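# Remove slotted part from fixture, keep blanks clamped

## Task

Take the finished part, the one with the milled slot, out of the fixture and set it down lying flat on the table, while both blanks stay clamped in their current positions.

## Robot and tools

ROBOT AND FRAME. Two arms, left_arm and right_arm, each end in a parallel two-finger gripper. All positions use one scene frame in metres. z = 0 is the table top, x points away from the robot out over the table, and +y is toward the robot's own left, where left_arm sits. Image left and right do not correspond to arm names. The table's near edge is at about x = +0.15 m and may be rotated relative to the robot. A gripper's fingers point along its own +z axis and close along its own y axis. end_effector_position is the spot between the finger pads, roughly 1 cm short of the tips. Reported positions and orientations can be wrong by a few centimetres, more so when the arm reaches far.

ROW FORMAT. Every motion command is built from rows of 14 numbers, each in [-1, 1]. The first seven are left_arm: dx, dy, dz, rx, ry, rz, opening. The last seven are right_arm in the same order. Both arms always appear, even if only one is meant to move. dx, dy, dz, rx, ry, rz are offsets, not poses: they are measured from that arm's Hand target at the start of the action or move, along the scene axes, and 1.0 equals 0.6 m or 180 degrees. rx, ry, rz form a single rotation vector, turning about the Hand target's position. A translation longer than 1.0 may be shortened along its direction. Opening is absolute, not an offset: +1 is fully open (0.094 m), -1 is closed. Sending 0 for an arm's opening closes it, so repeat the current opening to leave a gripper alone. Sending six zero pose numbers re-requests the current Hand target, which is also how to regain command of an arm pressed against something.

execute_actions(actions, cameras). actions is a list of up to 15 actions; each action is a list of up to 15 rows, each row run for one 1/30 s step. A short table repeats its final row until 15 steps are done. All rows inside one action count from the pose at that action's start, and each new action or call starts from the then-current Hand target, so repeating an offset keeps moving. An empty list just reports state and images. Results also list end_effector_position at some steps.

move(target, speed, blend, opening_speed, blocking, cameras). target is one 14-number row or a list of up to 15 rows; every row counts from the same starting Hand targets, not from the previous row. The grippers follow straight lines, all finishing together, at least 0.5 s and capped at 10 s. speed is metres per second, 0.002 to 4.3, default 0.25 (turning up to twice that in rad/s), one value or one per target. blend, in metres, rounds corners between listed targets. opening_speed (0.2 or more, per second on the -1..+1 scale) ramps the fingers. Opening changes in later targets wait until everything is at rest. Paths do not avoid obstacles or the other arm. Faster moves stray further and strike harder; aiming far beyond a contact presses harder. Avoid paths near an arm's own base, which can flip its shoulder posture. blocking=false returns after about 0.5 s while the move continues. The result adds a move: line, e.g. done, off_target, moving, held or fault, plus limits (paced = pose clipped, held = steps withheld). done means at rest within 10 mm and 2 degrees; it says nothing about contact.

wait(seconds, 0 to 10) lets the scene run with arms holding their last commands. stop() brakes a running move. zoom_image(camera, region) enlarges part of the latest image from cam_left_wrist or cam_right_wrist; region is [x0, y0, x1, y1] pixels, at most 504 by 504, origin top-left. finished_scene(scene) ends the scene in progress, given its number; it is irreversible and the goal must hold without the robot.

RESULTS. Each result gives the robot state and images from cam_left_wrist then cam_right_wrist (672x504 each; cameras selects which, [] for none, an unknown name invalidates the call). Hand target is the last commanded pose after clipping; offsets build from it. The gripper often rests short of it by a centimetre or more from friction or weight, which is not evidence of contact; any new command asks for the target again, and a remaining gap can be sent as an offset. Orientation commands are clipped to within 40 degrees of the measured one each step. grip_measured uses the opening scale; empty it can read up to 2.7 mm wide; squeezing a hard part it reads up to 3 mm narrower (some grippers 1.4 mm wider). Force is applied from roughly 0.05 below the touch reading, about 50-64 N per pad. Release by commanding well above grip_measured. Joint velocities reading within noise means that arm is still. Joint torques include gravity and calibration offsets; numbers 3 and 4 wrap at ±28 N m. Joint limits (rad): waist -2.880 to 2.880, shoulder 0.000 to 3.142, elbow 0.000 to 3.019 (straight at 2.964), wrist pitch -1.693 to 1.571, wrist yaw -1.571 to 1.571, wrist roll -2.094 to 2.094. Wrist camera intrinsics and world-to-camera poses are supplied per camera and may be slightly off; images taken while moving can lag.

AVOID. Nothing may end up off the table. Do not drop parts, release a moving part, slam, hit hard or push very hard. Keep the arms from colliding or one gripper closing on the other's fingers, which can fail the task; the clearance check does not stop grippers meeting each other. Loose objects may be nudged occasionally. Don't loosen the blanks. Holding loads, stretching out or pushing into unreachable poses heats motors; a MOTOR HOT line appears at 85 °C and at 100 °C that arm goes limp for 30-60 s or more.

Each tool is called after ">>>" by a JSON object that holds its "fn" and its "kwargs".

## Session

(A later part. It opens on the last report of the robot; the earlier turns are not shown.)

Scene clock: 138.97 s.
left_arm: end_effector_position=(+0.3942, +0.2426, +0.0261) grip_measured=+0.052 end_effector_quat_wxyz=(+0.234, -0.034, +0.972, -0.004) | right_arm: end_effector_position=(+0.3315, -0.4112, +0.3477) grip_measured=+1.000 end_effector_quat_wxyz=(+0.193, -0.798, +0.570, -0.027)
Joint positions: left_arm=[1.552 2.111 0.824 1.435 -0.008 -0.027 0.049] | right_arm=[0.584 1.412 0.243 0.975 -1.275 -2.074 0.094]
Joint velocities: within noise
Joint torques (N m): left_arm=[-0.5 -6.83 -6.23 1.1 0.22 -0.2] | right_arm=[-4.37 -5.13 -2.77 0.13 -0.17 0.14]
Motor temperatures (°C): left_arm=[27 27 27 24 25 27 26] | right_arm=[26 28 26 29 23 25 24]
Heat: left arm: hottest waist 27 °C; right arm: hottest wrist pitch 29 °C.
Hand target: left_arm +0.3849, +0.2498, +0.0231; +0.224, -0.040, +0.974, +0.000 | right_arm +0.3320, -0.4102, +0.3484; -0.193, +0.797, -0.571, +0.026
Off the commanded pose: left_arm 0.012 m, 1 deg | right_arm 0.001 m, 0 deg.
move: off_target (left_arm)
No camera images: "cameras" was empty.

>>> {"fn": "move", "kwargs": {"target": [0,0,-0.013,0.003,0,0,-0.13,0,0,0,0,0,0,1], "speed": 0.05, "cameras": []}}

>>> {"fn": "move", "kwargs": {"target": [0,0,-0.007,0,0,0,-0.13,0,0,0,0,0,0,1], "speed": 0.03, "cameras": []}}

Scene clock: 140.93 s.
left_arm: end_effector_position=(+0.3955, +0.2435, +0.0188) grip_measured=+0.052 end_effector_quat_wxyz=(+0.235, -0.035, +0.971, -0.001) | right_arm: end_effector_position=(+0.3315, -0.4112, +0.3477) grip_measured=+1.000 end_effector_quat_wxyz=(+0.193, -0.798, +0.570, -0.027)
Joint positions: left_arm=[1.552 2.122 0.846 1.426 -0.014 -0.027 0.049] | right_arm=[0.584 1.412 0.243 0.975 -1.275 -2.074 0.094]
Joint velocities: within noise
Joint torques (N m): left_arm=[-0.32 -7.06 -5.91 0.92 0 -0.23] | right_arm=[-4.25 -5.01 -2.81 0.06 -0.16 0.14]
Motor temperatures (°C): left_arm=[27 27 27 24 25 27 26] | right_arm=[26 28 26 29 23 25 24]
Heat: left arm: hottest waist 27 °C; right arm: hottest wrist pitch 29 °C.
Hand target: left_arm +0.3849, +0.2499, +0.0153; +0.224, -0.039, +0.974, +0.005 | right_arm +0.3320, -0.4102, +0.3484; -0.193, +0.797, -0.571, +0.026
Off the commanded pose: left_arm 0.013 m, 1 deg | right_arm 0.001 m, 0 deg.
move: off_target (left_arm)
No camera images: "cameras" was empty.

Scene clock: 141.70 s.
left_arm: end_effector_position=(+0.3958, +0.2435, +0.0146) grip_measured=+0.052 end_effector_quat_wxyz=(+0.235, -0.035, +0.971, -0.001) | right_arm: end_effector_position=(+0.3315, -0.4112, +0.3477) grip_measured=+1.000 end_effector_quat_wxyz=(+0.193, -0.798, +0.570, -0.027)
Joint positions: left_arm=[1.552 2.129 0.859 1.421 -0.014 -0.027 0.049] | right_arm=[0.584 1.412 0.243 0.975 -1.275 -2.074 0.094]
Joint velocities: within noise
Joint torques (N m): left_arm=[0.79 -6.89 -5.87 0.91 0.03 -0.25] | right_arm=[-4.25 -4.95 -2.8 0.08 -0.16 0.13]
Motor temperatures (°C): left_arm=[27 27 27 24 25 27 26] | right_arm=[26 28 26 29 23 25 24]
Heat: left arm: hottest waist 27 °C; right arm: hottest wrist pitch 29 °C.
Hand target: left_arm +0.3849, +0.2498, +0.0111; +0.224, -0.039, +0.974, +0.004 | right_arm +0.3320, -0.4102, +0.3484; -0.193, +0.797, -0.571, +0.026
Off the commanded pose: left_arm 0.013 m, 2 deg | right_arm 0.001 m, 0 deg.
move: off_target (left_arm)
No camera images: "cameras" was empty.

>>> {"fn": "move", "kwargs": {"target": [0,0,-0.007,0,0,0,-0.13,0,0,0,0,0,0,1], "speed": 0.03, "cameras": []}}

>>> {"fn": "move", "kwargs": {"target": [0,0,-0.006,0,0,0,-0.13,0,0,0,0,0,0,1], "speed": 0.03, "cameras": ["cam_left_wrist"]}}

Scene clock: 143.30 s.
left_arm: end_effector_position=(+0.3959, +0.2434, +0.0104) grip_measured=+0.052 end_effector_quat_wxyz=(+0.235, -0.035, +0.971, -0.001) | right_arm: end_effector_position=(+0.3315, -0.4112, +0.3477) grip_measured=+1.000 end_effector_quat_wxyz=(+0.193, -0.798, +0.570, -0.027)
Joint positions: left_arm=[1.552 2.136 0.871 1.415 -0.014 -0.027 0.049] | right_arm=[0.584 1.412 0.243 0.975 -1.275 -2.074 0.094]
Joint velocities: within noise
Joint torques (N m): left_arm=[0.21 -7.06 -5.89 1.2 -0.03 -0.17] | right_arm=[-4.42 -5.01 -2.82 0.17 -0.16 0.13]
Motor temperatures (°C): left_arm=[27 27 27 24 25 27 26] | right_arm=[26 28 26 29 23 25 24]
Heat: left arm: hottest waist 27 °C; right arm: hottest wrist pitch 29 °C.
Hand target: left_arm +0.3848, +0.2498, +0.0068; +0.224, -0.039, +0.974, +0.004 | right_arm +0.3320, -0.4102, +0.3484; -0.193, +0.797, -0.571, +0.026
Off the commanded pose: left_arm 0.013 m, 2 deg | right_arm 0.001 m, 0 deg.
move: off_target (left_arm)
No camera images: "cameras" was empty.

Scene clock: 144.00 s.
left_arm: end_effector_position=(+0.3961, +0.2434, +0.0097) grip_measured=+0.052 end_effector_quat_wxyz=(+0.235, -0.035, +0.971, -0.001) | right_arm: end_effector_position=(+0.3315, -0.4112, +0.3477) grip_measured=+1.000 end_effector_quat_wxyz=(+0.193, -0.798, +0.570, -0.027)
Joint positions: left_arm=[1.552 2.137 0.874 1.415 -0.014 -0.027 0.049] | right_arm=[0.584 1.412 0.243 0.975 -1.275 -2.074 0.094]
Joint velocities: within noise
Joint torques (N m): left_arm=[-0.32 -6.59 -5.46 0.88 -0.04 -0.2] | right_arm=[-4.13 -4.78 -2.82 0.12 -0.16 0.14]
Motor temperatures (°C): left_arm=[27 27 27 24 25 27 26] | right_arm=[26 28 26 29 23 25 24]
Heat: left arm: hottest waist 27 °C; right arm: hottest wrist pitch 29 °C.
Hand target: left_arm +0.3852, +0.2498, +0.0033; +0.224, -0.039, +0.974, +0.004 | right_arm +0.3320, -0.4102, +0.3484; -0.193, +0.797, -0.571, +0.026
Off the commanded pose: left_arm 0.015 m, 2 deg | right_arm 0.001 m, 0 deg.
move: off_target (left_arm)
camera_calibration:
cam_left_wrist: T_world_to_cam=[[0.0637018, -0.997666, 0.0245834, 0.215425], [-0.988737, -0.0597506, 0.137217, 0.410588], [-0.135428, -0.0330474, -0.990236, 0.192576], [0, 0, 0, 1]] pos_world=[0.418321, 0.245819, 0.12906]
Images, in order (width x height): cam_left_wrist 672x504.

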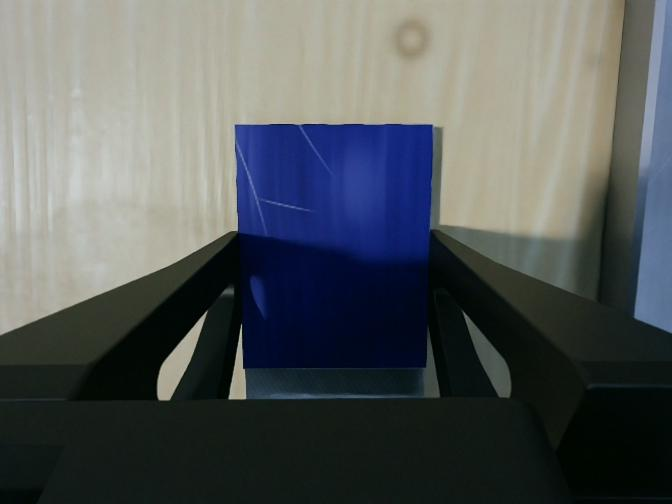

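>>> {"fn": "move", "kwargs": {"target": [0,0,-0.003,0,0,0,0.22,0,0,0,0,0,0,1], "opening_speed": 0.5, "speed": 0.05, "cameras": []}}

>>> {"fn": "move", "kwargs": {"target": [0,0,0.22,0,0,0,0.22,0,0,0,0,0,0,1], "speed": 0.2, "cameras": ["cam_left_wrist"]}}

Scene clock: 146.93 s.
left_arm: end_effector_position=(+0.3959, +0.2435, +0.0088) grip_measured=+0.216 end_effector_quat_wxyz=(+0.235, -0.035, +0.971, +0.000) | right_arm: end_effector_position=(+0.3315, -0.4112, +0.3477) grip_measured=+1.000 end_effector_quat_wxyz=(+0.193, -0.798, +0.570, -0.027)
Joint positions: left_arm=[1.552 2.139 0.876 1.414 -0.015 -0.027 0.057] | right_arm=[0.584 1.412 0.243 0.975 -1.275 -2.074 0.094]
Joint velocities: within noise
Joint torques (N m): left_arm=[-0.56 -6.65 -5.31 0.91 0.04 -0.13] | right_arm=[-4.13 -4.95 -2.81 0.12 -0.17 0.13]
Motor temperatures (°C): left_arm=[27 27 27 24 25 27 26] | right_arm=[26 28 26 29 23 25 24]
Heat: left arm: hottest waist 27 °C; right arm: hottest wrist pitch 29 °C.
Hand target: left_arm +0.3848, +0.2499, +0.0014; +0.224, -0.039, +0.974, +0.005 | right_arm +0.3320, -0.4102, +0.3484; -0.193, +0.797, -0.571, +0.026
Off the commanded pose: left_arm 0.015 m, 1 deg | right_arm 0.001 m, 0 deg.
move: off_target (left_arm)
No camera images: "cameras" was empty.

Scene clock: 148.17 s.
left_arm: end_effector_position=(+0.3903, +0.2464, +0.1215) grip_measured=+0.217 end_effector_quat_wxyz=(+0.228, -0.036, +0.973, +0.001) | right_arm: end_effector_position=(+0.3315, -0.4112, +0.3477) grip_measured=+1.000 end_effector_quat_wxyz=(+0.193, -0.798, +0.570, -0.027)
Joint positions: left_arm=[1.553 1.94 0.548 1.529 -0.017 -0.027 0.057] | right_arm=[0.584 1.412 0.243 0.975 -1.275 -2.074 0.094]
Joint velocities: within noise
Joint torques (N m): left_arm=[0.62 -9.7 -9.35 1.88 -0.03 -0.21] | right_arm=[-4.19 -4.89 -2.77 0.2 -0.18 0.16]
Motor temperatures (°C): left_arm=[27 27 27 24 25 27 26] | right_arm=[26 28 26 29 23 25 24]
Heat: left arm: hottest waist 27 °C; right arm: hottest wrist pitch 29 °C.
Hand target: left_arm +0.3849, +0.2499, +0.1335; +0.224, -0.039, +0.974, +0.005 | right_arm +0.3320, -0.4102, +0.3484; -0.193, +0.797, -0.571, +0.026
Off the commanded pose: left_arm 0.014 m, 1 deg | right_arm 0.001 m, 0 deg.
move: off_target (left_arm)
camera_calibration:
cam_left_wrist: T_world_to_cam=[[0.0656719, -0.99764, 0.0200397, 0.21581], [-0.986523, -0.0618976, 0.151464, 0.38765], [-0.149866, -0.0297165, -0.98826, 0.307215], [0, 0, 0, 1]] pos_world=[0.414294, 0.248425, 0.240568]
Images, in order (width x height): cam_left_wrist 672x504.

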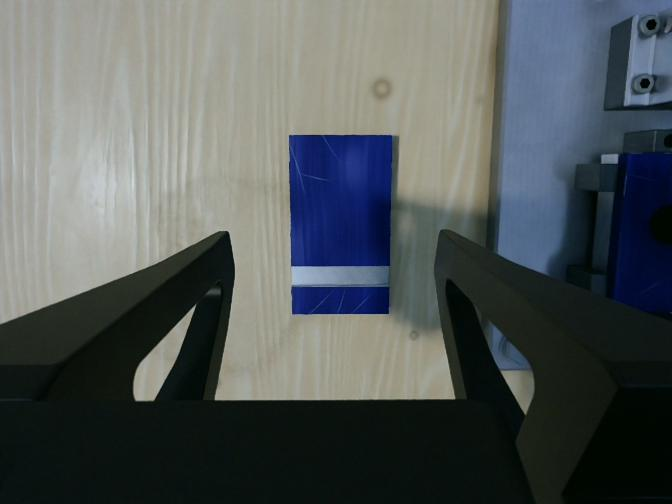

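>>> {"fn": "finished_scene", "kwargs": {"scene": 3}}

The scene is finished: the task was done.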